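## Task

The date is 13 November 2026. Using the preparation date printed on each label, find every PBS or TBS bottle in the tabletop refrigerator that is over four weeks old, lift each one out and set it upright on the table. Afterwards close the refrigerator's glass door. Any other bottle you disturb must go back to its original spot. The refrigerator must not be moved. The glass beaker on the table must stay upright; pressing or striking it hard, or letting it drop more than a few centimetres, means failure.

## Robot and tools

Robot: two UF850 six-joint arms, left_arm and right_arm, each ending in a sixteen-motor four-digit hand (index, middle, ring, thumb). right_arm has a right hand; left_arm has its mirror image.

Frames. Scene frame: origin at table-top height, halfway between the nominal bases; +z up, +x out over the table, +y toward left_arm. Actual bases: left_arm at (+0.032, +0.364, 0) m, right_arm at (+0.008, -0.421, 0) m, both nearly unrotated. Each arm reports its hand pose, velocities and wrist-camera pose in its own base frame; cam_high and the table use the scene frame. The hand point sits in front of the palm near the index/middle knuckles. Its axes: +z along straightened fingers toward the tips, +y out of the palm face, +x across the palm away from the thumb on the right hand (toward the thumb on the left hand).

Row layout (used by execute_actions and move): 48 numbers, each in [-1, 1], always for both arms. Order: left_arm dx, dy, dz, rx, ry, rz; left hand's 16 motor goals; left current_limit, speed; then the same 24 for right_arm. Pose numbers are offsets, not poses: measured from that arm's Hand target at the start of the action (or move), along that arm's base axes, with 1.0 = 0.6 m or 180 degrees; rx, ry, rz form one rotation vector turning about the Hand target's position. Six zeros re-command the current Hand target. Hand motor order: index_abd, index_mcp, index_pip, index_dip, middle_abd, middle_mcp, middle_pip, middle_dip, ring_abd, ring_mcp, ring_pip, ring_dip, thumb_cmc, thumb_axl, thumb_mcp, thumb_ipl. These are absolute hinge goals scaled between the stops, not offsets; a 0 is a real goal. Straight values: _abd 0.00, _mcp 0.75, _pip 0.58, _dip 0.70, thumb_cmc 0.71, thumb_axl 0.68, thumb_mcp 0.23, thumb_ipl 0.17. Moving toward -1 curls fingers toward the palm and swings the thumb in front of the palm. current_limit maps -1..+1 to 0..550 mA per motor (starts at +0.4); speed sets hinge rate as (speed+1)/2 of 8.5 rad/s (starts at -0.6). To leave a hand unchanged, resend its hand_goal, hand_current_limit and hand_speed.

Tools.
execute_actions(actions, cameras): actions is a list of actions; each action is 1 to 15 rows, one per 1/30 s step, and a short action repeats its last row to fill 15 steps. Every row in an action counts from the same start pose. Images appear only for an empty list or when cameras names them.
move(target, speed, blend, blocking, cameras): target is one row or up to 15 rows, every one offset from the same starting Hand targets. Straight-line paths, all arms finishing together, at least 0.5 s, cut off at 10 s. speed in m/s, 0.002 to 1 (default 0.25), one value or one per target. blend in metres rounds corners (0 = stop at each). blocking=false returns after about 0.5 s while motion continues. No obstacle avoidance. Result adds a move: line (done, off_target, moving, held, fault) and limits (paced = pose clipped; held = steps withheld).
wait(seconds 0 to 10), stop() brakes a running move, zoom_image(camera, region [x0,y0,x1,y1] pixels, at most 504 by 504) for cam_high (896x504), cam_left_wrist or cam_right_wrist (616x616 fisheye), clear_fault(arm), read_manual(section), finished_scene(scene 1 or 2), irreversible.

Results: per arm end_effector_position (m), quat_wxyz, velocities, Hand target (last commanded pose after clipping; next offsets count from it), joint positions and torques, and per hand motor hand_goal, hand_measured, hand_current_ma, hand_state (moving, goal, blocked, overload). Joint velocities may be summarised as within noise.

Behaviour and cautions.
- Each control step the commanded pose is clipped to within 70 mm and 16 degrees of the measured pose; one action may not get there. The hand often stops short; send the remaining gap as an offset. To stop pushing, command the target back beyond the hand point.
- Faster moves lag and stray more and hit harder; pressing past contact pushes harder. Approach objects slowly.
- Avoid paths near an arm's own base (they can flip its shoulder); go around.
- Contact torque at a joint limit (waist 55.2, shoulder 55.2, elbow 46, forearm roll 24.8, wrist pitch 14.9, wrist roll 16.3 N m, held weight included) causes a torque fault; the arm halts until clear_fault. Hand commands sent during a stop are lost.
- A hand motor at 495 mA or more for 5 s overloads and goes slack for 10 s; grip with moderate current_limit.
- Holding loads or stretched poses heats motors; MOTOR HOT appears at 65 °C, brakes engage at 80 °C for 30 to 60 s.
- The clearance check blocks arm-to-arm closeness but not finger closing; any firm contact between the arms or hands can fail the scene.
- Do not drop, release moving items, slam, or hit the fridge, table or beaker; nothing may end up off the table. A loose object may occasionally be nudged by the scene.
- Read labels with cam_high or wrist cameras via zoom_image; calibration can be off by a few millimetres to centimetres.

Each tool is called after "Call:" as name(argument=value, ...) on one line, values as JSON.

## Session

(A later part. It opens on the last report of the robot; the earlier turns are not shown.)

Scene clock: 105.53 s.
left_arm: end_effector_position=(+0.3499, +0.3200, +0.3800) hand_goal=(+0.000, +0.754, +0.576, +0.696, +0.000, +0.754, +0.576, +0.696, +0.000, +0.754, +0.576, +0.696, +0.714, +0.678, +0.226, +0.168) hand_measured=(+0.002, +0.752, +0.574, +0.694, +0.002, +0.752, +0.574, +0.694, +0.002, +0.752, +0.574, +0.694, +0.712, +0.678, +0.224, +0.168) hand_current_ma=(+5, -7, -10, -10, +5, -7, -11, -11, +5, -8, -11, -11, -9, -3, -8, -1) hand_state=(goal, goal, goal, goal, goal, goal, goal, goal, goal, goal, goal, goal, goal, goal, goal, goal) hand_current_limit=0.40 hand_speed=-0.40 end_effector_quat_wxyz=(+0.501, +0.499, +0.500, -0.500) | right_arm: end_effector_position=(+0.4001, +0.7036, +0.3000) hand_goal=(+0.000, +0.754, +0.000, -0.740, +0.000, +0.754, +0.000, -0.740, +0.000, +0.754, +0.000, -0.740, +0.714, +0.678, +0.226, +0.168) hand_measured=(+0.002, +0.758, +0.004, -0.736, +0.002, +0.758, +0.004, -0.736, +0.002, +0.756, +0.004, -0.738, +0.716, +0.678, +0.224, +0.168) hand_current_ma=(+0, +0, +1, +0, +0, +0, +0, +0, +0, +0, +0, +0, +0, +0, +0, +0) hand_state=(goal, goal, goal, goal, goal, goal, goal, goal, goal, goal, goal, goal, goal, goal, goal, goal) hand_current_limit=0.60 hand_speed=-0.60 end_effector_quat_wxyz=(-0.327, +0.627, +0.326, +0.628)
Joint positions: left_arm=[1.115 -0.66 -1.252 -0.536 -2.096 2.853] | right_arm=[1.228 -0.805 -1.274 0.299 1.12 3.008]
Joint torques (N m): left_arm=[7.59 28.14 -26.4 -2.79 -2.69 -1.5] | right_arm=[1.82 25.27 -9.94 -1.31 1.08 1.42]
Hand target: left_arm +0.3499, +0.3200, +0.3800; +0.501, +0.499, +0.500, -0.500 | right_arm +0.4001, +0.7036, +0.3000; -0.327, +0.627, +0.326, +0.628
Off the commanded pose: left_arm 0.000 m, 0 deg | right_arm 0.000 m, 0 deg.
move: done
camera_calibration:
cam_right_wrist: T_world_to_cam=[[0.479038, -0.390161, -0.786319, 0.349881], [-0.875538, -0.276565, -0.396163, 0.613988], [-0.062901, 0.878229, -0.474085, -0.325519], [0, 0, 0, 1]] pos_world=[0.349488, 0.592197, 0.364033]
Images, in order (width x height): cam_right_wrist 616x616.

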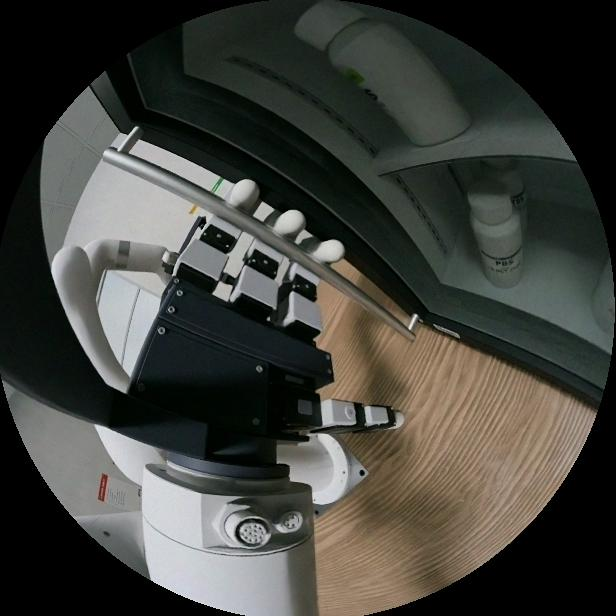

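Call:
move(target=[[0,0,0,0,0,0,0,0.754,0.576,0.696,0,0.754,0.576,0.696,0,0.754,0.576,0.696,0.714,0.678,0.226,0.168,0.4,-0.4,-0.1002,-0.023,0,0,0,0.0556,0,0.754,0.0,-0.74,0,0.754,0.0,-0.74,0,0.754,0.0,-0.74,0.714,0.678,0.226,0.168,0.6,-0.6],[0,0,0,0,0,0,0,0.754,0.576,0.696,0,0.754,0.576,0.696,0,0.754,0.576,0.696,0.714,0.678,0.226,0.168,0.4,-0.4,-0.1948,-0.0627,0,0,0,0.1111,0,0.754,0.0,-0.74,0,0.754,0.0,-0.74,0,0.754,0.0,-0.74,0.714,0.678,0.226,0.168,0.6,-0.6]], speed=0.1, blend=[0.02,0], cameras=["cam_high","cam_right_wrist"])

Scene clock: 110.20 s.
left_arm: end_effector_position=(+0.3499, +0.3200, +0.3800) hand_goal=(+0.000, +0.754, +0.576, +0.696, +0.000, +0.754, +0.576, +0.696, +0.000, +0.754, +0.576, +0.696, +0.714, +0.678, +0.226, +0.168) hand_measured=(+0.002, +0.752, +0.574, +0.694, +0.002, +0.752, +0.574, +0.694, +0.002, +0.752, +0.574, +0.694, +0.712, +0.678, +0.224, +0.168) hand_current_ma=(+5, -7, -10, -10, +5, -7, -11, -11, +5, -8, -11, -11, -9, -3, -8, -1) hand_state=(goal, goal, goal, goal, goal, goal, goal, goal, goal, goal, goal, goal, goal, goal, goal, goal) hand_current_limit=0.40 hand_speed=-0.40 end_effector_quat_wxyz=(+0.501, +0.499, +0.500, -0.500) | right_arm: end_effector_position=(+0.2832, +0.6660, +0.3000) hand_goal=(+0.000, +0.754, +0.000, -0.740, +0.000, +0.754, +0.000, -0.740, +0.000, +0.754, +0.000, -0.740, +0.714, +0.678, +0.226, +0.168) hand_measured=(+0.002, +0.754, +0.002, -0.738, +0.002, +0.756, +0.002, -0.738, +0.002, +0.756, +0.002, -0.740, +0.716, +0.678, +0.224, +0.168) hand_current_ma=(+0, +0, +0, +0, +0, +0, +0, +0, +0, +0, +0, +0, +0, +0, +0, +0) hand_state=(goal, goal, goal, goal, goal, goal, goal, goal, goal, goal, goal, goal, goal, goal, goal, goal) hand_current_limit=0.60 hand_speed=-0.60 end_effector_quat_wxyz=(-0.431, +0.561, +0.430, +0.561)
Joint positions: left_arm=[1.115 -0.66 -1.252 -0.536 -2.096 2.853] | right_arm=[1.277 -0.614 -0.922 -0.033 1.264 3.152]
Joint torques (N m): left_arm=[8.53 29.93 -25.59 -3.71 -2.91 -1.66] | right_arm=[11.14 29.09 -8.52 -3.43 3.41 1.68]
Hand target: left_arm +0.3499, +0.3200, +0.3800; +0.501, +0.499, +0.500, -0.500 | right_arm +0.2832, +0.6660, +0.3000; -0.431, +0.561, +0.430, +0.561
Off the commanded pose: left_arm 0.000 m, 0 deg | right_arm 0.000 m, 0 deg.
move: done
camera_calibration:
cam_right_wrist: T_world_to_cam=[[0.583583, -0.202805, -0.786321, 0.236826], [-0.72824, -0.559143, -0.396265, 0.647682], [-0.359301, 0.803884, -0.473997, -0.166333], [0, 0, 0, 1]] pos_world=[0.273697, 0.543889, 0.364034]
Images, in order (width x height): cam_high 896x504, cam_right_wrist 616x616.

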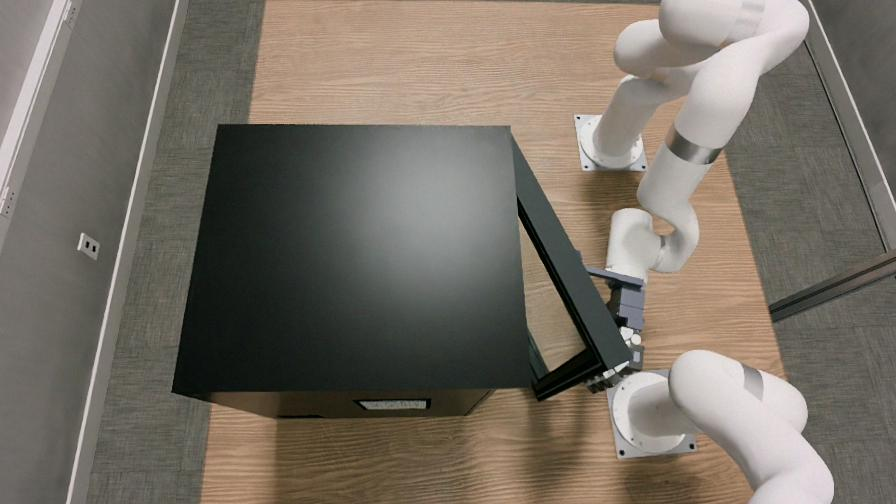

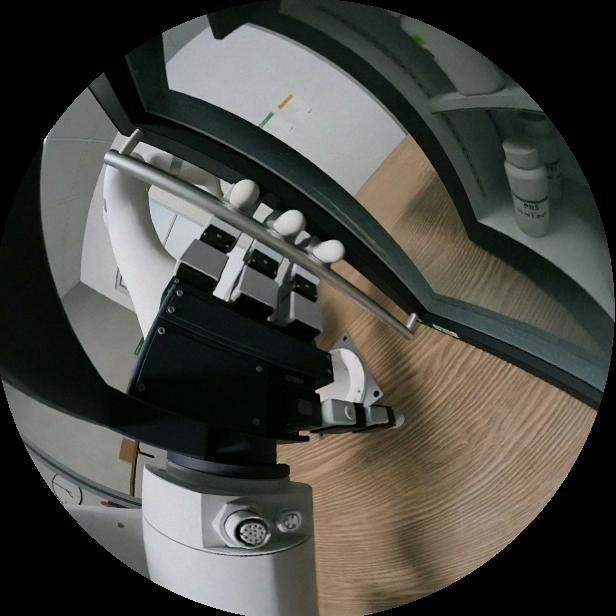

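Call:
move(target=[[0,0,0,0,0,0,0,0.754,0.576,0.696,0,0.754,0.576,0.696,0,0.754,0.576,0.696,0.714,0.678,0.226,0.168,0.4,-0.4,-0.0863,-0.0557,0,0,0,0.0556,0,0.754,0.0,-0.74,0,0.754,0.0,-0.74,0,0.754,0.0,-0.74,0.714,0.678,0.226,0.168,0.6,-0.6],[0,0,0,0,0,0,0,0.754,0.576,0.696,0,0.754,0.576,0.696,0,0.754,0.576,0.696,0.714,0.678,0.226,0.168,0.4,-0.4,-0.1617,-0.1253,0,0,0,0.1111,0,0.754,0.0,-0.74,0,0.754,0.0,-0.74,0,0.754,0.0,-0.74,0.714,0.678,0.226,0.168,0.6,-0.6],[0,0,0,0,0,0,0,0.754,0.576,0.696,0,0.754,0.576,0.696,0,0.754,0.576,0.696,0.714,0.678,0.226,0.168,0.4,-0.4,-0.2237,-0.2072,0,0,0,0.1667,0,0.754,0.0,-0.74,0,0.754,0.0,-0.74,0,0.754,0.0,-0.74,0.714,0.678,0.226,0.168,0.6,-0.6],[0,0,0,0,0,0,0,0.754,0.576,0.696,0,0.754,0.576,0.696,0,0.754,0.576,0.696,0.714,0.678,0.226,0.168,0.4,-0.4,-0.2705,-0.2985,0,0,0,0.2222,0,0.754,0.0,-0.74,0,0.754,0.0,-0.74,0,0.754,0.0,-0.74,0.714,0.678,0.226,0.168,0.6,-0.6]], speed=0.12, blend=[0.02,0.02,0.02,0], cameras=["cam_high","cam_right_wrist"])

Scene clock: 114.87 s.
left_arm: end_effector_position=(+0.3499, +0.3200, +0.3800) hand_goal=(+0.000, +0.754, +0.576, +0.696, +0.000, +0.754, +0.576, +0.696, +0.000, +0.754, +0.576, +0.696, +0.714, +0.678, +0.226, +0.168) hand_measured=(+0.002, +0.752, +0.574, +0.694, +0.002, +0.752, +0.574, +0.694, +0.002, +0.752, +0.574, +0.694, +0.712, +0.678, +0.224, +0.168) hand_current_ma=(+5, -7, -10, -10, +5, -7, -11, -11, +5, -8, -11, -11, -9, -3, -8, -1) hand_state=(goal, goal, goal, goal, goal, goal, goal, goal, goal, goal, goal, goal, goal, goal, goal, goal) hand_current_limit=0.40 hand_speed=-0.40 end_effector_quat_wxyz=(+0.501, +0.499, +0.500, -0.500) | right_arm: end_effector_position=(+0.1209, +0.4869, +0.3000) hand_goal=(+0.000, +0.754, +0.000, -0.740, +0.000, +0.754, +0.000, -0.740, +0.000, +0.754, +0.000, -0.740, +0.714, +0.678, +0.226, +0.168) hand_measured=(+0.008, +0.792, +0.008, -0.740, +0.006, +0.792, +0.006, -0.744, +0.004, +0.794, +0.002, -0.748, +0.716, +0.678, +0.224, +0.168) hand_current_ma=(+1, +31, +2, +0, +1, +31, +1, +0, +0, +32, +0, -1, +0, +0, +0, +0) hand_state=(goal, blocked, goal, goal, goal, blocked, goal, goal, goal, blocked, goal, goal, goal, goal, goal, goal) hand_current_limit=0.60 hand_speed=-0.60 end_effector_quat_wxyz=(+0.597, -0.380, -0.596, -0.380)
Joint positions: left_arm=[1.115 -0.66 -1.252 -0.536 -2.096 2.853] | right_arm=[1.073 -0.286 -0.348 -0.934 1.535 3.192]
Joint torques (N m): left_arm=[7.53 31.67 -25.46 -3.8 -2.78 -1.56] | right_arm=[-19.43 22.17 -6.9 -1.01 5.27 -2.25]
Hand target: left_arm +0.3499, +0.3200, +0.3800; +0.501, +0.499, +0.500, -0.500 | right_arm +0.1209, +0.4869, +0.3000; +0.597, -0.380, -0.596, -0.380
Off the commanded pose: left_arm 0.000 m, 0 deg | right_arm 0.000 m, 0 deg.
move: done
camera_calibration:
cam_right_wrist: T_world_to_cam=[[0.577416, 0.219717, -0.78633, 0.0902422], [-0.19846, -0.896451, -0.39622, 0.529566], [-0.791962, 0.384839, -0.47402, 0.175623], [0, 0, 0, 1]] pos_world=[0.192077, 0.387315, 0.364034]
Images, in order (width x height): cam_high 896x504, cam_right_wrist 616x616.

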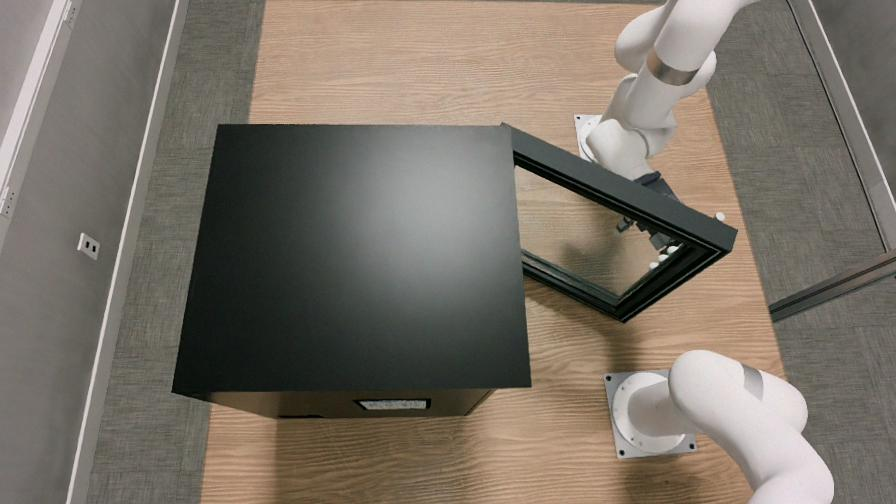

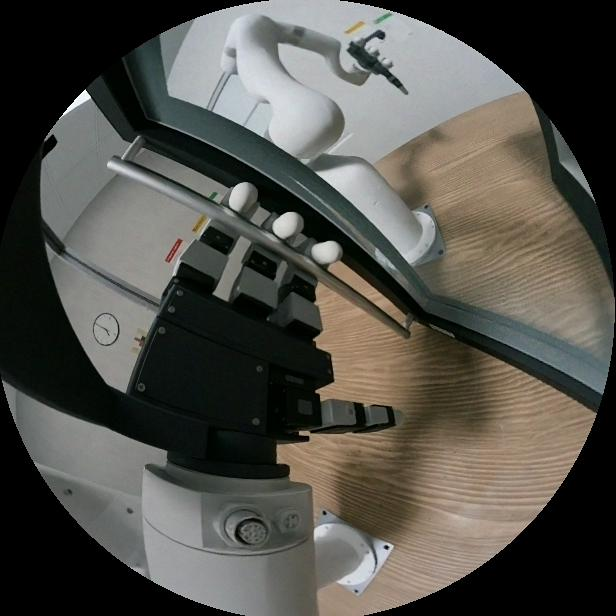

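Call:
move(target=[[0,0,0,0,0,0,0,0.754,0.576,0.696,0,0.754,0.576,0.696,0,0.754,0.576,0.696,0.714,0.678,0.226,0.168,0.4,-0.4,-0.0303,-0.098,0,0,0,0.0556,0,0.754,0.0,-0.74,0,0.754,0.0,-0.74,0,0.754,0.0,-0.74,0.714,0.678,0.226,0.168,0.6,-0.6],[0,0,0,0,0,0,0,0.754,0.576,0.696,0,0.754,0.576,0.696,0,0.754,0.576,0.696,0.714,0.678,0.226,0.168,0.4,-0.4,-0.0432,-0.1998,0,0,0,0.1111,0,0.754,0.0,-0.74,0,0.754,0.0,-0.74,0,0.754,0.0,-0.74,0.714,0.678,0.226,0.168,0.6,-0.6]], speed=0.1, blend=[0.02,0], cameras=["cam_high","cam_right_wrist"])

Scene clock: 121.70 s.
left_arm: end_effector_position=(+0.3499, +0.3200, +0.3800) hand_goal=(+0.000, +0.754, +0.576, +0.696, +0.000, +0.754, +0.576, +0.696, +0.000, +0.754, +0.576, +0.696, +0.714, +0.678, +0.226, +0.168) hand_measured=(+0.002, +0.752, +0.574, +0.694, +0.002, +0.752, +0.574, +0.694, +0.002, +0.752, +0.574, +0.694, +0.712, +0.678, +0.224, +0.168) hand_current_ma=(+5, -7, -10, -10, +5, -7, -11, -11, +5, -8, -11, -11, -9, -3, -8, -1) hand_state=(goal, goal, goal, goal, goal, goal, goal, goal, goal, goal, goal, goal, goal, goal, goal, goal) hand_current_limit=0.40 hand_speed=-0.40 end_effector_quat_wxyz=(+0.501, +0.499, +0.500, -0.500) | right_arm: end_effector_position=(+0.0949, +0.3670, +0.3000) hand_goal=(+0.000, +0.754, +0.000, -0.740, +0.000, +0.754, +0.000, -0.740, +0.000, +0.754, +0.000, -0.740, +0.714, +0.678, +0.226, +0.168) hand_measured=(+0.014, +0.842, +0.002, -0.758, +0.014, +0.842, +0.002, -0.762, +0.012, +0.844, +0.000, -0.766, +0.716, +0.678, +0.224, +0.168) hand_current_ma=(+3, +146, +0, -6, +3, +146, +0, -10, +2, +153, +0, -13, +0, +0, +0, +0) hand_state=(goal, blocked, goal, goal, goal, blocked, goal, blocked, goal, blocked, goal, blocked, goal, goal, goal, goal) hand_current_limit=0.60 hand_speed=-0.60 end_effector_quat_wxyz=(+0.654, -0.271, -0.653, -0.271)
Joint positions: left_arm=[1.115 -0.66 -1.252 -0.536 -2.096 2.853] | right_arm=[0.672 -0.216 -0.238 -1.684 1.574 3.164]
Joint torques (N m): left_arm=[7.96 28.59 -26.54 -2.6 -2.78 -1.58] | right_arm=[-29.24 21.25 -28.41 3.28 9.3 -0.22]
Hand target: left_arm +0.3499, +0.3200, +0.3800; +0.501, +0.499, +0.500, -0.500 | right_arm +0.0950, +0.3670, +0.3000; +0.654, -0.271, -0.653, -0.271
Off the commanded pose: left_arm 0.000 m, 0 deg | right_arm 0.000 m, 0 deg.
move: done
camera_calibration:
cam_right_wrist: T_world_to_cam=[[0.467528, 0.403941, -0.786288, 0.074407], [0.120105, -0.910267, -0.396218, 0.391693], [-0.875781, 0.0908056, -0.474091, 0.317096], [0, 0, 0, 1]] pos_world=[0.195875, 0.297695, 0.364033]
Images, in order (width x height): cam_high 896x504, cam_right_wrist 616x616.

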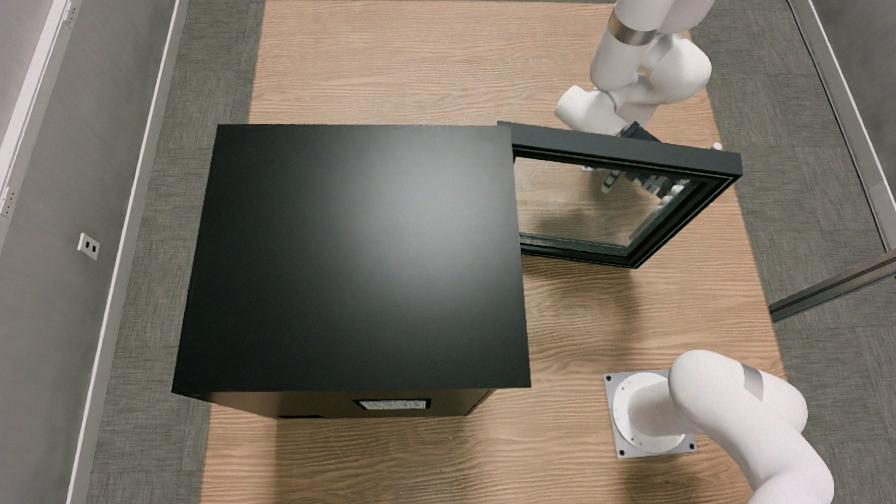

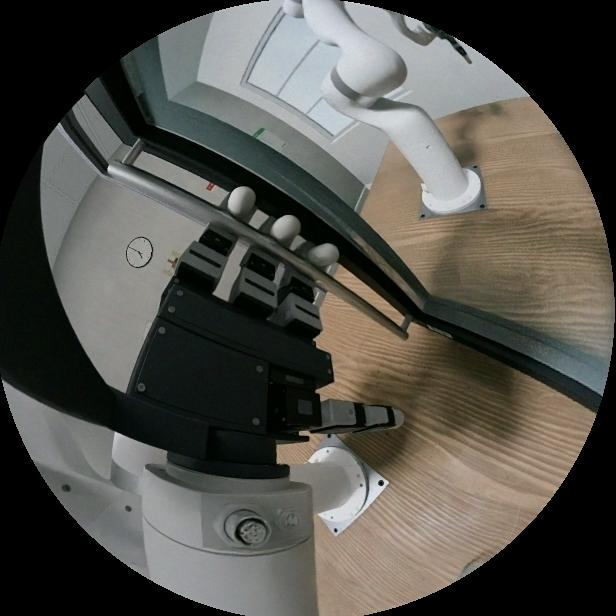

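Call:
zoom_image(camera="cam_high", region=[490, 60, 770, 290])

Call:
zoom_image(camera="cam_right_wrist", region=[60, 100, 440, 440])

Scaled by 1.800 from the camera's 896x504 image, which has a finer 1280x720 frame.

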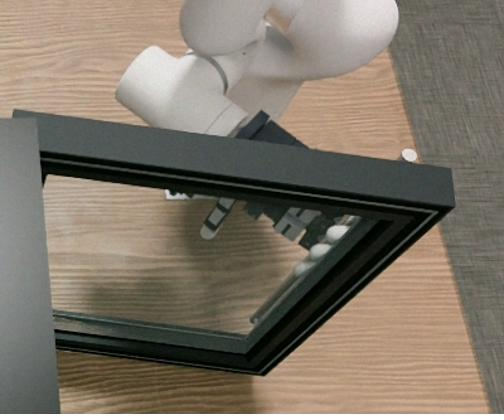

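Scaled by 1.326 from the camera's 616x616 image, which has a finer 880x880 frame.

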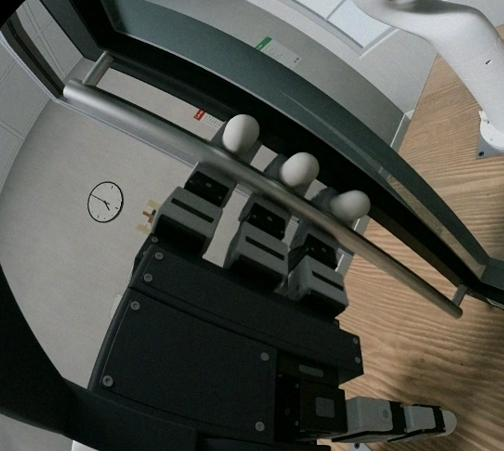

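Call:
move(target=[[0,0,0,0,0,0,0,0.754,0.576,0.696,0,0.754,0.576,0.696,0,0.754,0.576,0.696,0.714,0.678,0.226,0.168,0.4,-0.4,-0.035,-0.03,0,0,0,0.0,0,0.754,0.0,-0.74,0,0.754,0.0,-0.74,0,0.754,0.0,-0.74,0.714,0.678,0.226,0.168,0.6,-0.6],[0,0,0,0,0,0,0,0.754,0.576,0.696,0,0.754,0.576,0.696,0,0.754,0.576,0.696,0.714,0.678,0.226,0.168,0.4,-0.4,-0.035,-0.08,0,0,0,0.0278,0,0.754,0.0,-0.74,0,0.754,0.0,-0.74,0,0.754,0.0,-0.74,0.714,0.678,0.226,0.168,0.6,-0.6]], speed=0.08, blend=[0.01,0], cameras=["cam_high","cam_right_wrist"])

Scene clock: 127.40 s.
left_arm: end_effector_position=(+0.3499, +0.3200, +0.3800) hand_goal=(+0.000, +0.754, +0.576, +0.696, +0.000, +0.754, +0.576, +0.696, +0.000, +0.754, +0.576, +0.696, +0.714, +0.678, +0.226, +0.168) hand_measured=(+0.002, +0.752, +0.574, +0.694, +0.002, +0.752, +0.574, +0.694, +0.002, +0.752, +0.574, +0.694, +0.712, +0.678, +0.224, +0.168) hand_current_ma=(+5, -7, -10, -10, +5, -7, -11, -11, +5, -8, -11, -11, -9, -3, -8, -1) hand_state=(goal, goal, goal, goal, goal, goal, goal, goal, goal, goal, goal, goal, goal, goal, goal, goal) hand_current_limit=0.40 hand_speed=-0.40 end_effector_quat_wxyz=(+0.501, +0.499, +0.500, -0.500) | right_arm: end_effector_position=(+0.0740, +0.3190, +0.3000) hand_goal=(+0.000, +0.754, +0.000, -0.740, +0.000, +0.754, +0.000, -0.740, +0.000, +0.754, +0.000, -0.740, +0.714, +0.678, +0.226, +0.168) hand_measured=(+0.008, +0.752, +0.000, -0.742, +0.010, +0.754, -0.002, -0.744, +0.010, +0.756, -0.002, -0.746, +0.716, +0.678, +0.224, +0.168) hand_current_ma=(+1, +0, +0, +0, +2, +0, +0, +0, +2, +0, +0, -1, +0, +0, +0, +0) hand_state=(goal, goal, goal, goal, goal, goal, goal, goal, goal, goal, goal, goal, goal, goal, goal, goal) hand_current_limit=0.60 hand_speed=-0.60 end_effector_quat_wxyz=(+0.665, -0.242, -0.664, -0.242)
Joint positions: left_arm=[1.115 -0.66 -1.252 -0.536 -2.096 2.853] | right_arm=[0.539 -0.174 -0.177 -1.903 1.573 3.144]
Joint torques (N m): left_arm=[8.1 29.54 -25.6 -3.55 -2.68 -1.53] | right_arm=[-11.55 2.76 -12.66 -3.48 3.36 1.47]
Hand target: left_arm +0.3499, +0.3200, +0.3800; +0.501, +0.499, +0.500, -0.500 | right_arm +0.0740, +0.3190, +0.3000; +0.665, -0.242, -0.664, -0.242
Off the commanded pose: left_arm 0.000 m, 0 deg | right_arm 0.000 m, 0 deg.
move: done
camera_calibration:
cam_right_wrist: T_world_to_cam=[[0.430526, 0.4431, -0.786327, 0.0938096], [0.199051, -0.896363, -0.396122, 0.340272], [-0.880356, 0.0140218, -0.474107, 0.327941], [0, 0, 0, 1]] pos_world=[0.180586, 0.258841, 0.364033]
Images, in order (width x height): cam_high 896x504, cam_right_wrist 616x616.

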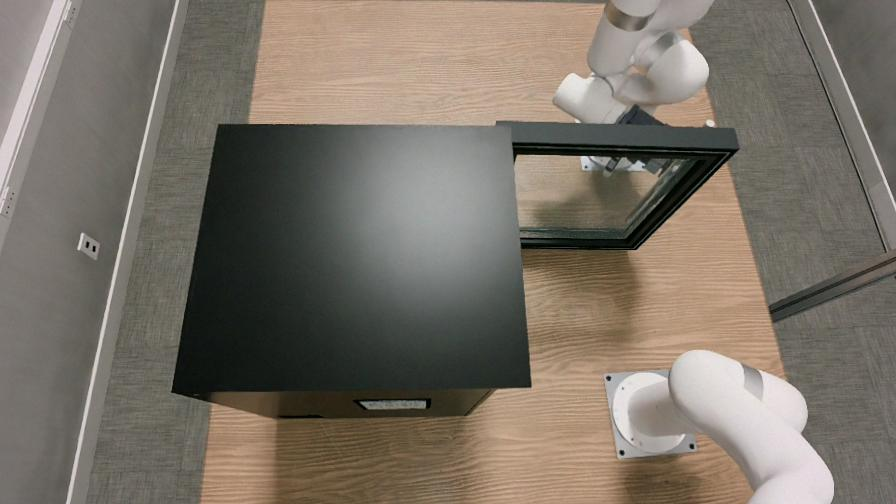

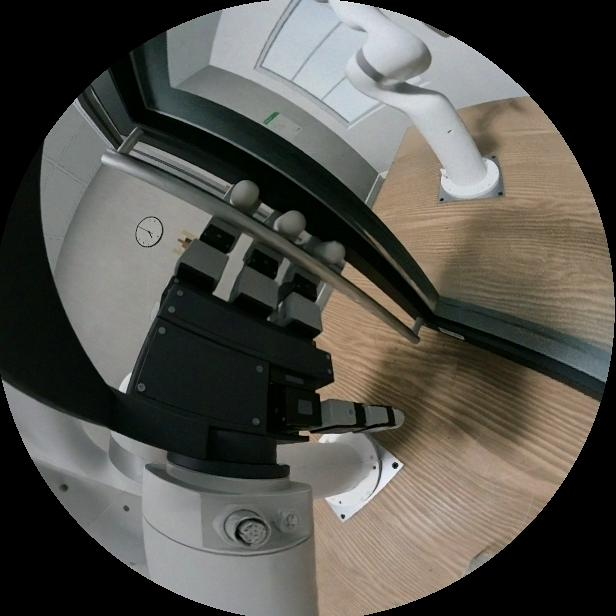

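Call:
move(target=[[-0.1833,-0.2,0.0667,0.2118,0.5666,0.5420,0,0.754,0.576,0.696,0,0.754,0.576,0.696,0,0.754,0.576,0.696,0.714,0.678,0.226,0.168,0.4,-0.4,0,0,0,0,0,0,0,0.754,0.0,-0.74,0,0.754,0.0,-0.74,0,0.754,0.0,-0.74,0.714,0.678,0.226,0.168,0.6,-0.6],[-0.25,-0.6167,0.0333,0,0.7071,0.7071,0,0.754,0.576,0.696,0,0.754,0.576,0.696,0,0.754,0.576,0.696,0.714,0.678,0.226,0.168,0.4,-0.4,0,0,0,0,0,0,0,0.754,0.0,-0.74,0,0.754,0.0,-0.74,0,0.754,0.0,-0.74,0.714,0.678,0.226,0.168,0.6,-0.6]], speed=0.4, blend=[0.03,0], cameras=["cam_high","cam_left_wrist"])

Scene clock: 140.67 s.
left_arm: end_effector_position=(+0.1999, -0.0500, +0.4000) hand_goal=(+0.000, +0.754, +0.576, +0.696, +0.000, +0.754, +0.576, +0.696, +0.000, +0.754, +0.576, +0.696, +0.714, +0.678, +0.226, +0.168) hand_measured=(+0.002, +0.750, +0.574, +0.694, +0.002, +0.750, +0.574, +0.694, +0.002, +0.750, +0.574, +0.694, +0.712, +0.678, +0.224, +0.168) hand_current_ma=(+5, -13, -10, -10, +6, -14, -11, -11, +5, -15, -11, -11, -10, -3, -11, -1) hand_state=(goal, goal, goal, goal, goal, goal, goal, goal, goal, goal, goal, goal, goal, goal, goal, goal) hand_current_limit=0.40 hand_speed=-0.40 end_effector_quat_wxyz=(+0.000, +0.707, -0.707, -0.001) | right_arm: end_effector_position=(+0.0740, +0.3190, +0.3000) hand_goal=(+0.000, +0.754, +0.000, -0.740, +0.000, +0.754, +0.000, -0.740, +0.000, +0.754, +0.000, -0.740, +0.714, +0.678, +0.226, +0.168) hand_measured=(+0.008, +0.752, +0.000, -0.742, +0.010, +0.754, -0.002, -0.744, +0.010, +0.756, -0.002, -0.746, +0.716, +0.678, +0.224, +0.168) hand_current_ma=(+1, +0, +0, +0, +2, +0, +0, +0, +2, +0, +0, -1, +0, +0, +0, +0) hand_state=(goal, goal, goal, goal, goal, goal, goal, goal, goal, goal, goal, goal, goal, goal, goal, goal) hand_current_limit=0.60 hand_speed=-0.60 end_effector_quat_wxyz=(+0.665, -0.242, -0.664, -0.242)
Joint positions: left_arm=[-0.096 0.404 -0.599 0.001 -1.004 -1.667] | right_arm=[0.539 -0.175 -0.177 -1.903 1.573 3.144]
Joint torques (N m): left_arm=[-7.26 -8.69 -30.8 4.07 -1.6 -1.73] | right_arm=[-10.7 3.21 -12.87 -3.35 3.54 1.18]
Hand target: left_arm +0.1999, -0.0500, +0.4000; +0.000, +0.707, -0.707, -0.001 | right_arm +0.0740, +0.3190, +0.3000; +0.665, -0.242, -0.664, -0.242
Off the commanded pose: left_arm 0.000 m, 0 deg | right_arm 0.000 m, 0 deg.
move: done
camera_calibration:
cam_left_wrist: T_world_to_cam=[[0.599568, 0.800216, -0.0131499, -0.104815], [0.528851, -0.383807, 0.756974, -0.477233], [0.600695, -0.460812, -0.653313, 0.241011], [0, 0, 0, 1]] pos_world=[0.170454, 0.0117699, 0.51733]
Images, in order (width x height): cam_high 896x504, cam_left_wrist 616x616.

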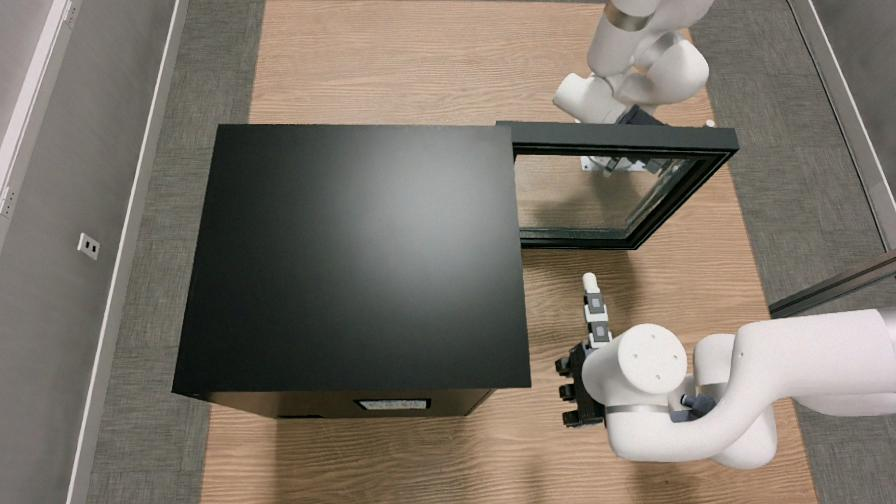

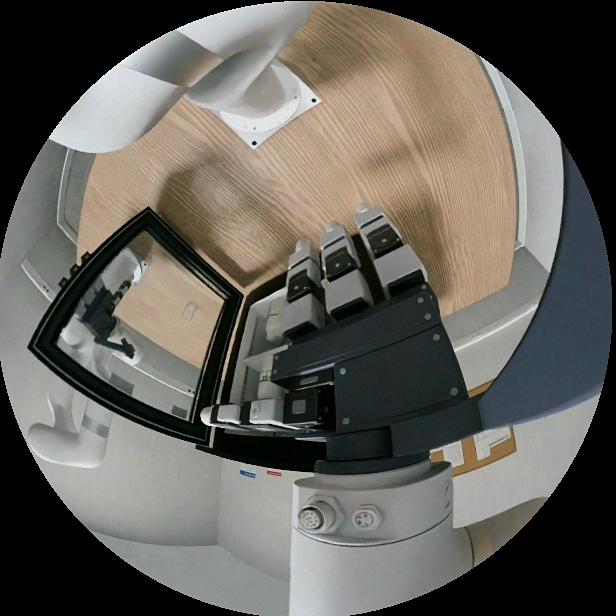

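Call:
move(target=[0.146,-0.4483,-0.3083,-0.3849,-0.3849,0.3849,0,0.754,0.576,0.696,0,0.754,0.576,0.696,0,0.754,0.576,0.696,0.714,0.678,0.226,0.168,0.4,-0.4,0,0,0,0,0,0,0,0.754,0.0,-0.74,0,0.754,0.0,-0.74,0,0.754,0.0,-0.74,0.714,0.678,0.226,0.168,0.6,-0.6], speed=0.35, cameras=["cam_high","cam_left_wrist"])

Call:
zoom_image(camera="cam_left_wrist", region=[100, 50, 400, 350])

Scene clock: 143.80 s.
left_arm: end_effector_position=(+0.2392, -0.1780, +0.3096) hand_goal=(+0.000, +0.754, +0.576, +0.696, +0.000, +0.754, +0.576, +0.696, +0.000, +0.754, +0.576, +0.696, +0.714, +0.678, +0.226, +0.168) hand_measured=(+0.000, +0.750, +0.574, +0.694, +0.000, +0.750, +0.574, +0.694, +0.000, +0.750, +0.574, +0.694, +0.712, +0.678, +0.224, +0.168) hand_current_ma=(+0, -13, -10, -10, +0, -14, -11, -11, +0, -15, -11, -11, -10, -3, -11, -1) hand_state=(goal, goal, goal, goal, goal, goal, goal, goal, goal, goal, goal, goal, goal, goal, goal, goal) hand_current_limit=0.40 hand_speed=-0.40 end_effector_quat_wxyz=(-0.016, +0.828, -0.408, +0.383) | right_arm: end_effector_position=(+0.0740, +0.3190, +0.3000) hand_goal=(+0.000, +0.754, +0.000, -0.740, +0.000, +0.754, +0.000, -0.740, +0.000, +0.754, +0.000, -0.740, +0.714, +0.678, +0.226, +0.168) hand_measured=(+0.008, +0.752, +0.000, -0.742, +0.010, +0.754, -0.002, -0.744, +0.010, +0.756, -0.002, -0.746, +0.716, +0.678, +0.224, +0.168) hand_current_ma=(+1, +0, +0, +0, +2, +0, +0, +0, +2, +0, +0, -1, +0, +0, +0, +0) hand_state=(goal, goal, goal, goal, goal, goal, goal, goal, goal, goal, goal, goal, goal, goal, goal, goal) hand_current_limit=0.60 hand_speed=-0.60 end_effector_quat_wxyz=(+0.665, -0.242, -0.664, -0.242)
Joint positions: left_arm=[-0.286 0.76 -0.093 -0.926 -0.116 -1.627] | right_arm=[0.539 -0.175 -0.177 -1.903 1.573 3.144]
Joint torques (N m): left_arm=[7.83 -21.15 -30.72 3.69 -1.14 -1.9] | right_arm=[-10.41 2.88 -12.42 -3.15 3.48 0.93]
Hand target: left_arm +0.2392, -0.1780, +0.3097; -0.016, +0.828, -0.408, +0.383 (not the last commanded pose) | right_arm +0.0740, +0.3190, +0.3000; +0.665, -0.242, -0.664, -0.242
Off the commanded pose: left_arm 0.177 m, 62 deg | right_arm 0.000 m, 0 deg.
move: held (left_arm; a check stopped the path); limits=held
pose unreachable (left arm): on one or more control steps of this call, first in action 0 (counted from 0), this arm could not follow its commanded pose, so it was not sent that pose on those steps. It may still have moved: this result reports where it is.
cause: moving toward the commanded pose would bring two parts of the arm too close to each other (joints 2 (shoulder) to 4 (forearm roll) lie between them).
camera_calibration:
cam_left_wrist: T_world_to_cam=[[0.10843, 0.946437, -0.304137, 0.206468], [0.00214079, 0.305718, 0.95212, -0.290432], [0.994102, -0.103889, 0.0311227, -0.143171], [0, 0, 0, 1]] pos_world=[0.120562, -0.121493, 0.343776]
Images, in order (width x height): cam_high 896x504, cam_left_wrist 616x616.

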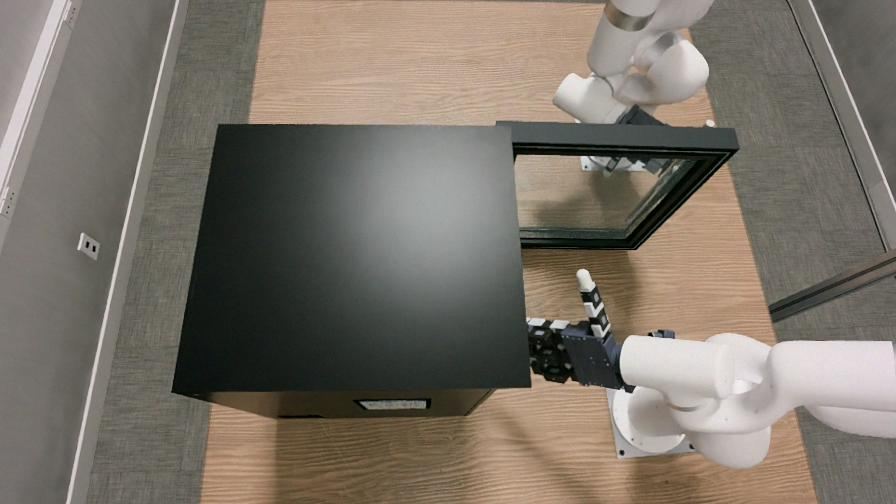

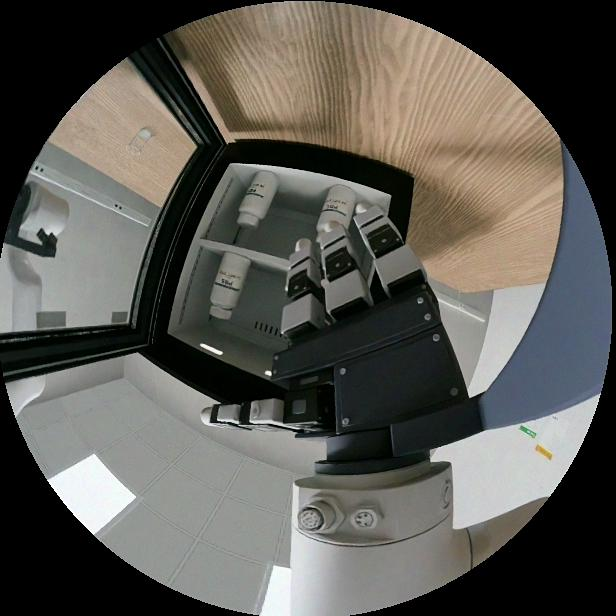

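Scaled by 1.680 from the camera's 616x616 image, which has a finer 880x880 frame.

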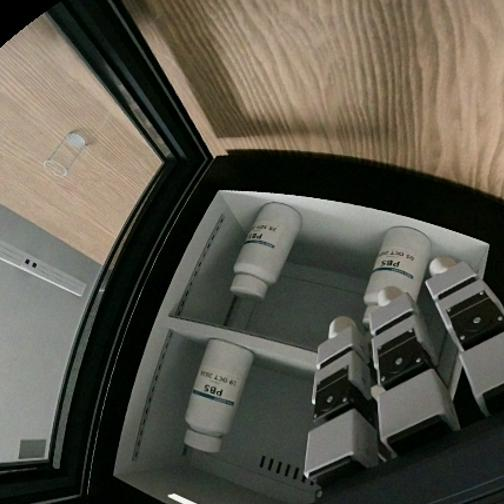

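Call:
move(target=[[-0.032,-0.2533,0.033,0,0,0,0,0.754,0.576,0.696,0,0.754,0.576,0.696,0,0.754,0.576,0.696,0.714,0.678,0.226,0.168,0.4,-0.4,0,0,0,0,0,0,0,0.754,0.0,-0.74,0,0.754,0.0,-0.74,0,0.754,0.0,-0.74,0.714,0.678,0.226,0.168,0.6,-0.6],[0.0805,-0.235,-0.1578,-0.2010,-0.2110,0.1858,0,0.754,0.576,0.696,0,0.754,0.576,0.696,0,0.754,0.576,0.696,0.714,0.678,0.226,0.168,0.4,-0.4,0,0,0,0,0,0,0,0.754,0.0,-0.74,0,0.754,0.0,-0.74,0,0.754,0.0,-0.74,0.714,0.678,0.226,0.168,0.6,-0.6]], speed=0.3, blend=[0.02,0], cameras=["cam_high","cam_left_wrist"])

Call:
zoom_image(camera="cam_left_wrist", region=[100, 50, 400, 350])

Scene clock: 148.30 s.
left_arm: end_effector_position=(+0.2874, -0.3190, +0.2150) hand_goal=(+0.000, +0.754, +0.576, +0.696, +0.000, +0.754, +0.576, +0.696, +0.000, +0.754, +0.576, +0.696, +0.714, +0.678, +0.226, +0.168) hand_measured=(-0.002, +0.752, +0.574, +0.694, -0.002, +0.752, +0.574, +0.694, -0.002, +0.752, +0.574, +0.694, +0.712, +0.678, +0.224, +0.168) hand_current_ma=(-5, -10, -10, -10, -6, -11, -11, -11, -5, -11, -11, -11, -10, -3, -10, -1) hand_state=(goal, goal, goal, goal, goal, goal, goal, goal, goal, goal, goal, goal, goal, goal, goal, goal) hand_current_limit=0.40 hand_speed=-0.40 end_effector_quat_wxyz=(+0.000, +0.707, +0.001, +0.708) | right_arm: end_effector_position=(+0.0740, +0.3190, +0.3000) hand_goal=(+0.000, +0.754, +0.000, -0.740, +0.000, +0.754, +0.000, -0.740, +0.000, +0.754, +0.000, -0.740, +0.714, +0.678, +0.226, +0.168) hand_measured=(+0.008, +0.752, +0.000, -0.742, +0.010, +0.754, -0.002, -0.744, +0.010, +0.756, -0.002, -0.746, +0.716, +0.678, +0.224, +0.168) hand_current_ma=(+1, +0, +0, +0, +2, +0, +0, +0, +2, +0, +0, -1, +0, +0, +0, +0) hand_state=(goal, goal, goal, goal, goal, goal, goal, goal, goal, goal, goal, goal, goal, goal, goal, goal) hand_current_limit=0.60 hand_speed=-0.60 end_effector_quat_wxyz=(+0.665, -0.242, -0.664, -0.242)
Joint positions: left_arm=[-1.29 -0.775 -0.372 -1.313 1.681 -3.532] | right_arm=[0.539 -0.175 -0.177 -1.903 1.573 3.144]
Joint torques (N m): left_arm=[8.53 13.54 -11.53 -3.93 2.51 -1.67] | right_arm=[-10.86 3.49 -12.65 -3.3 3.46 0.62]
Hand target: left_arm +0.2875, -0.3190, +0.2150; +0.000, +0.706, +0.001, +0.708 | right_arm +0.0740, +0.3190, +0.3000; +0.665, -0.242, -0.664, -0.242
Off the commanded pose: left_arm 0.000 m, 0 deg | right_arm 0.000 m, 0 deg.
move: done
camera_calibration:
cam_left_wrist: T_world_to_cam=[[0.0141966, 0.598488, -0.801006, 0.328803], [-0.759031, 0.527929, 0.381001, 0.255158], [0.650899, 0.60258, 0.461766, 0.0286271], [0, 0, 0, 1]] pos_world=[0.170372, -0.34874, 0.152939]
Images, in order (width x height): cam_high 896x504, cam_left_wrist 616x616.

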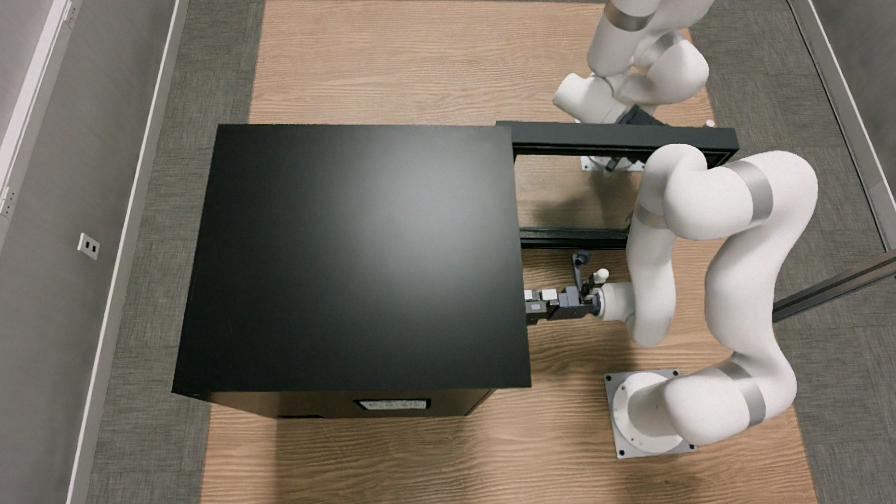

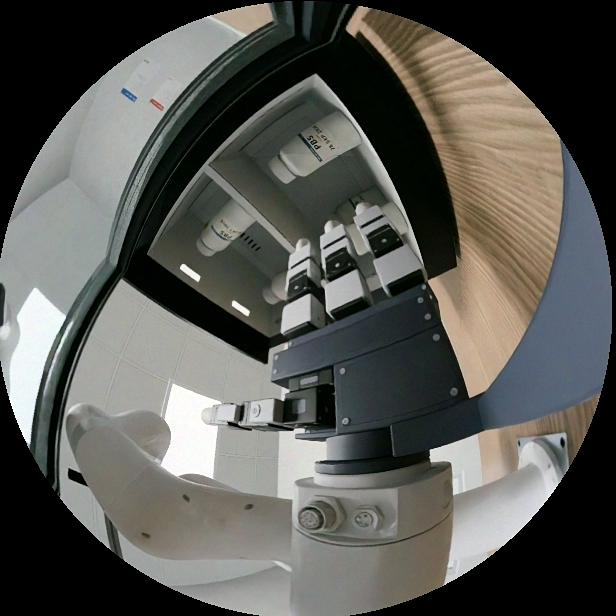

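Scaled by 1.680 from the camera's 616x616 image, which has a finer 880x880 frame.

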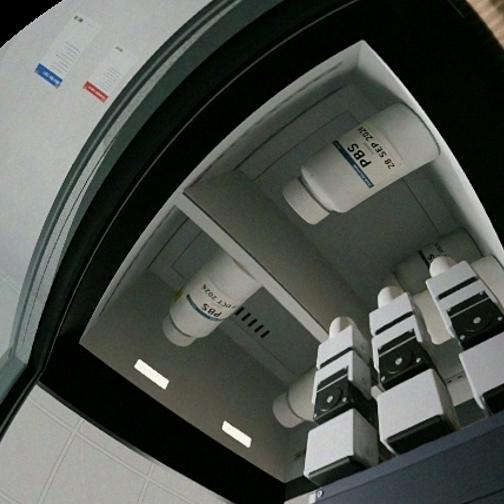

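Call:
move(target=[0,0,0,0,0,0,0,-0.2,-0.5,-0.3,0,-0.2,-0.5,-0.3,0,-0.2,-0.5,-0.3,0.714,0.678,0.226,0.168,0.4,0,0,0,0,0,0,0,0,0.754,0.0,-0.74,0,0.754,0.0,-0.74,0,0.754,0.0,-0.74,0.714,0.678,0.226,0.168,0.6,-0.6], speed=0.3, cameras=["cam_left_wrist"])

Call:
zoom_image(camera="cam_left_wrist", region=[200, 80, 450, 330])

Scene clock: 149.77 s.
left_arm: end_effector_position=(+0.2875, -0.3190, +0.2150) hand_goal=(+0.000, -0.200, -0.500, -0.300, +0.000, -0.200, -0.500, -0.300, +0.000, -0.200, -0.500, -0.300, +0.714, +0.678, +0.226, +0.168) hand_measured=(-0.002, -0.198, -0.498, -0.298, -0.002, -0.198, -0.498, -0.298, -0.002, -0.198, -0.498, -0.298, +0.712, +0.678, +0.224, +0.168) hand_current_ma=(-5, +6, +9, +10, -6, +6, +11, +11, -5, +7, +10, +11, -9, -3, -10, -1) hand_state=(goal, goal, goal, goal, goal, goal, goal, goal, goal, goal, goal, goal, goal, goal, goal, goal) hand_current_limit=0.40 hand_speed=0.00 end_effector_quat_wxyz=(+0.000, +0.706, +0.001, +0.708) | right_arm: end_effector_position=(+0.0740, +0.3190, +0.3000) hand_goal=(+0.000, +0.754, +0.000, -0.740, +0.000, +0.754, +0.000, -0.740, +0.000, +0.754, +0.000, -0.740, +0.714, +0.678, +0.226, +0.168) hand_measured=(+0.008, +0.752, +0.000, -0.742, +0.010, +0.754, -0.002, -0.744, +0.010, +0.756, -0.002, -0.746, +0.716, +0.678, +0.224, +0.168) hand_current_ma=(+1, +0, +0, +0, +2, +0, +0, +0, +2, +0, +0, -1, +0, +0, +0, +0) hand_state=(goal, goal, goal, goal, goal, goal, goal, goal, goal, goal, goal, goal, goal, goal, goal, goal) hand_current_limit=0.60 hand_speed=-0.60 end_effector_quat_wxyz=(+0.665, -0.242, -0.664, -0.242)
Joint positions: left_arm=[-1.29 -0.776 -0.372 -1.313 1.681 -3.532] | right_arm=[0.539 -0.175 -0.177 -1.903 1.573 3.144]
Joint torques (N m): left_arm=[6.15 17.63 -9.78 -1.11 2.05 -1.75] | right_arm=[-10.85 3.68 -12.38 -3.11 3.57 0.5]
Hand target: left_arm +0.2875, -0.3190, +0.2150; +0.000, +0.706, +0.001, +0.708 | right_arm +0.0740, +0.3190, +0.3000; +0.665, -0.242, -0.664, -0.242
Off the commanded pose: left_arm 0.000 m, 0 deg | right_arm 0.000 m, 0 deg.
move: done
camera_calibration:
cam_left_wrist: T_world_to_cam=[[0.0141421, 0.598488, -0.801007, 0.328811], [-0.759225, 0.527727, 0.380897, 0.255212], [0.650675, 0.602758, 0.46185, 0.0286488], [0, 0, 0, 1]] pos_world=[0.170472, -0.34874, 0.152939]
Images, in order (width x height): cam_left_wrist 616x616.

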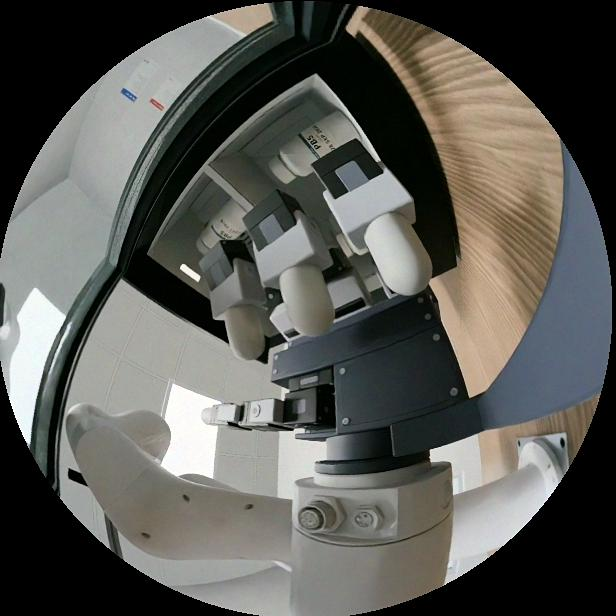

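Scaled by 2.016 from the camera's 616x616 image, which has a finer 880x880 frame.

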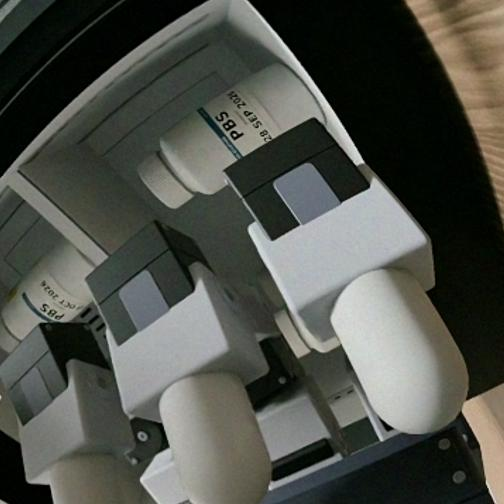

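Call:
move(target=[[0,0,0,0,0,0,0,0.89,0.285,0.551,0,0.89,0.285,0.551,0,0.89,0.285,0.551,-0.571,0.317,0.225,0.168,0.4,0,0,0,0,0,0,0,0,0.754,0.0,-0.74,0,0.754,0.0,-0.74,0,0.754,0.0,-0.74,0.714,0.678,0.226,0.168,0.6,-0.6],[0.1373,0.0283,-0.0167,0.0183,0.0821,-0.1381,0,0.89,0.285,0.551,0,0.89,0.285,0.551,0,0.89,0.285,0.551,-0.571,0.317,0.225,0.168,0.4,0,0,0,0,0,0,0,0,0.754,0.0,-0.74,0,0.754,0.0,-0.74,0,0.754,0.0,-0.74,0.714,0.678,0.226,0.168,0.6,-0.6]], speed=0.15, cameras=["cam_high","cam_left_wrist"])

Call:
zoom_image(camera="cam_left_wrist", region=[150, 50, 450, 350])

Scene clock: 169.63 s.
left_arm: end_effector_position=(+0.3699, -0.3020, +0.2050) hand_goal=(+0.000, +0.890, +0.286, +0.552, +0.000, +0.890, +0.286, +0.552, +0.000, +0.890, +0.286, +0.552, -0.570, +0.318, +0.226, +0.168) hand_measured=(-0.002, +0.888, +0.284, +0.550, -0.002, +0.888, +0.284, +0.550, -0.002, +0.888, +0.284, +0.550, -0.578, +0.320, +0.224, +0.168) hand_current_ma=(-5, -7, -6, -9, -6, -7, -6, -10, -5, -7, -6, -10, -33, +9, -10, -1) hand_state=(goal, goal, goal, goal, goal, goal, goal, goal, goal, goal, goal, goal, goal, goal, goal, goal) hand_current_limit=0.40 hand_speed=0.00 end_effector_quat_wxyz=(+0.132, +0.774, -0.171, +0.595) | right_arm: end_effector_position=(+0.0740, +0.3190, +0.3000) hand_goal=(+0.000, +0.754, +0.000, -0.740, +0.000, +0.754, +0.000, -0.740, +0.000, +0.754, +0.000, -0.740, +0.714, +0.678, +0.226, +0.168) hand_measured=(+0.008, +0.752, +0.000, -0.742, +0.010, +0.754, -0.002, -0.744, +0.010, +0.756, -0.002, -0.746, +0.716, +0.678, +0.224, +0.168) hand_current_ma=(+1, +0, +0, +0, +2, +0, +0, +0, +2, +0, +0, -1, +0, +0, +0, +0) hand_state=(goal, goal, goal, goal, goal, goal, goal, goal, goal, goal, goal, goal, goal, goal, goal, goal) hand_current_limit=0.60 hand_speed=-0.60 end_effector_quat_wxyz=(+0.665, -0.242, -0.664, -0.242)
Joint positions: left_arm=[-0.569 -0.581 -0.314 -0.129 1.575 -3.177] | right_arm=[0.539 -0.175 -0.177 -1.903 1.573 3.144]
Joint torques (N m): left_arm=[8.08 49.58 -15.71 3.06 -0.1 1.2] | right_arm=[-11.41 3.67 -12.54 -3.34 3.59 0.14]
Hand target: left_arm +0.3699, -0.3020, +0.2050; +0.132, +0.774, -0.171, +0.595 | right_arm +0.0740, +0.3190, +0.3000; +0.665, -0.242, -0.664, -0.242
Off the commanded pose: left_arm 0.000 m, 0 deg | right_arm 0.000 m, 0 deg.
move: done
camera_calibration:
cam_left_wrist: T_world_to_cam=[[0.0772258, 0.624579, -0.777134, 0.289107], [-0.352096, 0.746323, 0.564828, 0.190321], [0.932772, 0.230006, 0.277547, -0.209651], [0, 0, 0, 1]] pos_world=[0.240241, -0.27439, 0.175364]
Images, in order (width x height): cam_high 896x504, cam_left_wrist 616x616.

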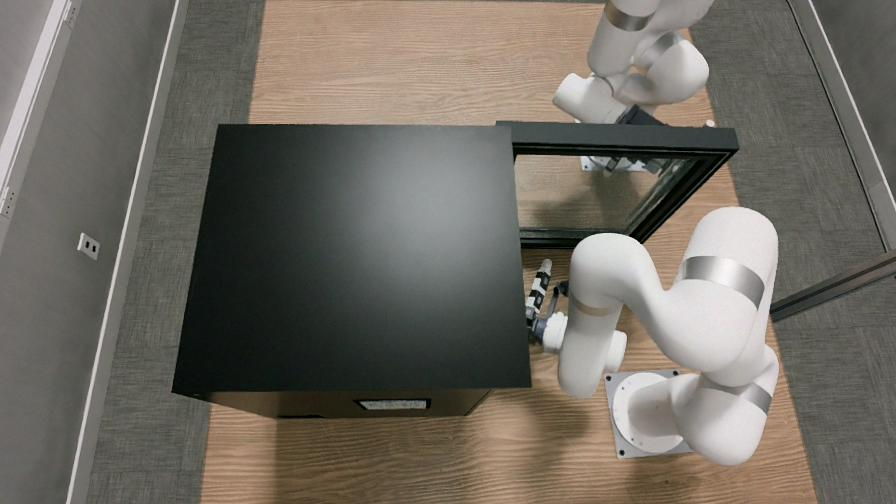

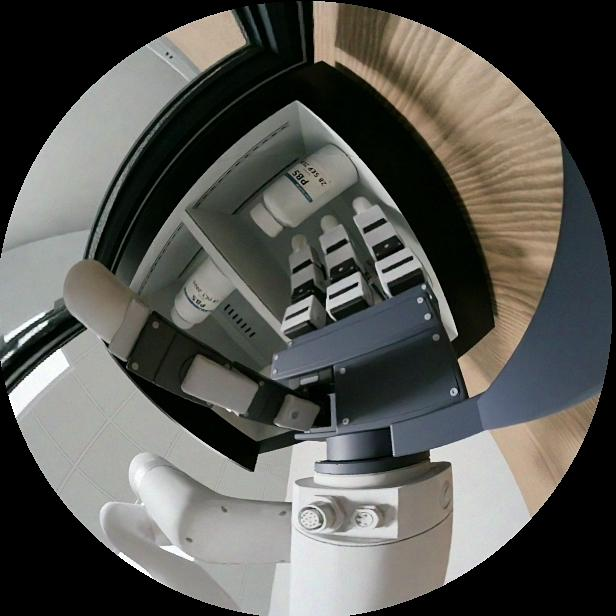

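Scaled by 1.680 from the camera's 616x616 image, which has a finer 880x880 frame.

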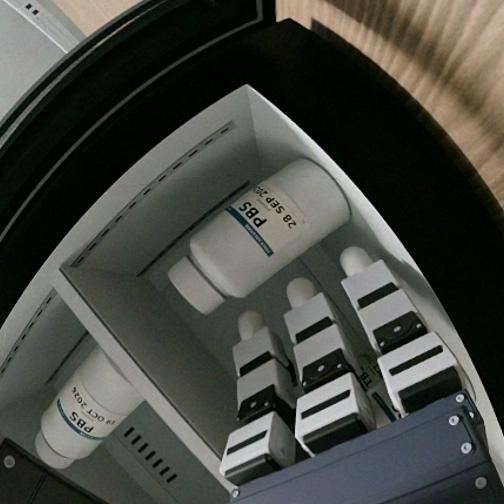

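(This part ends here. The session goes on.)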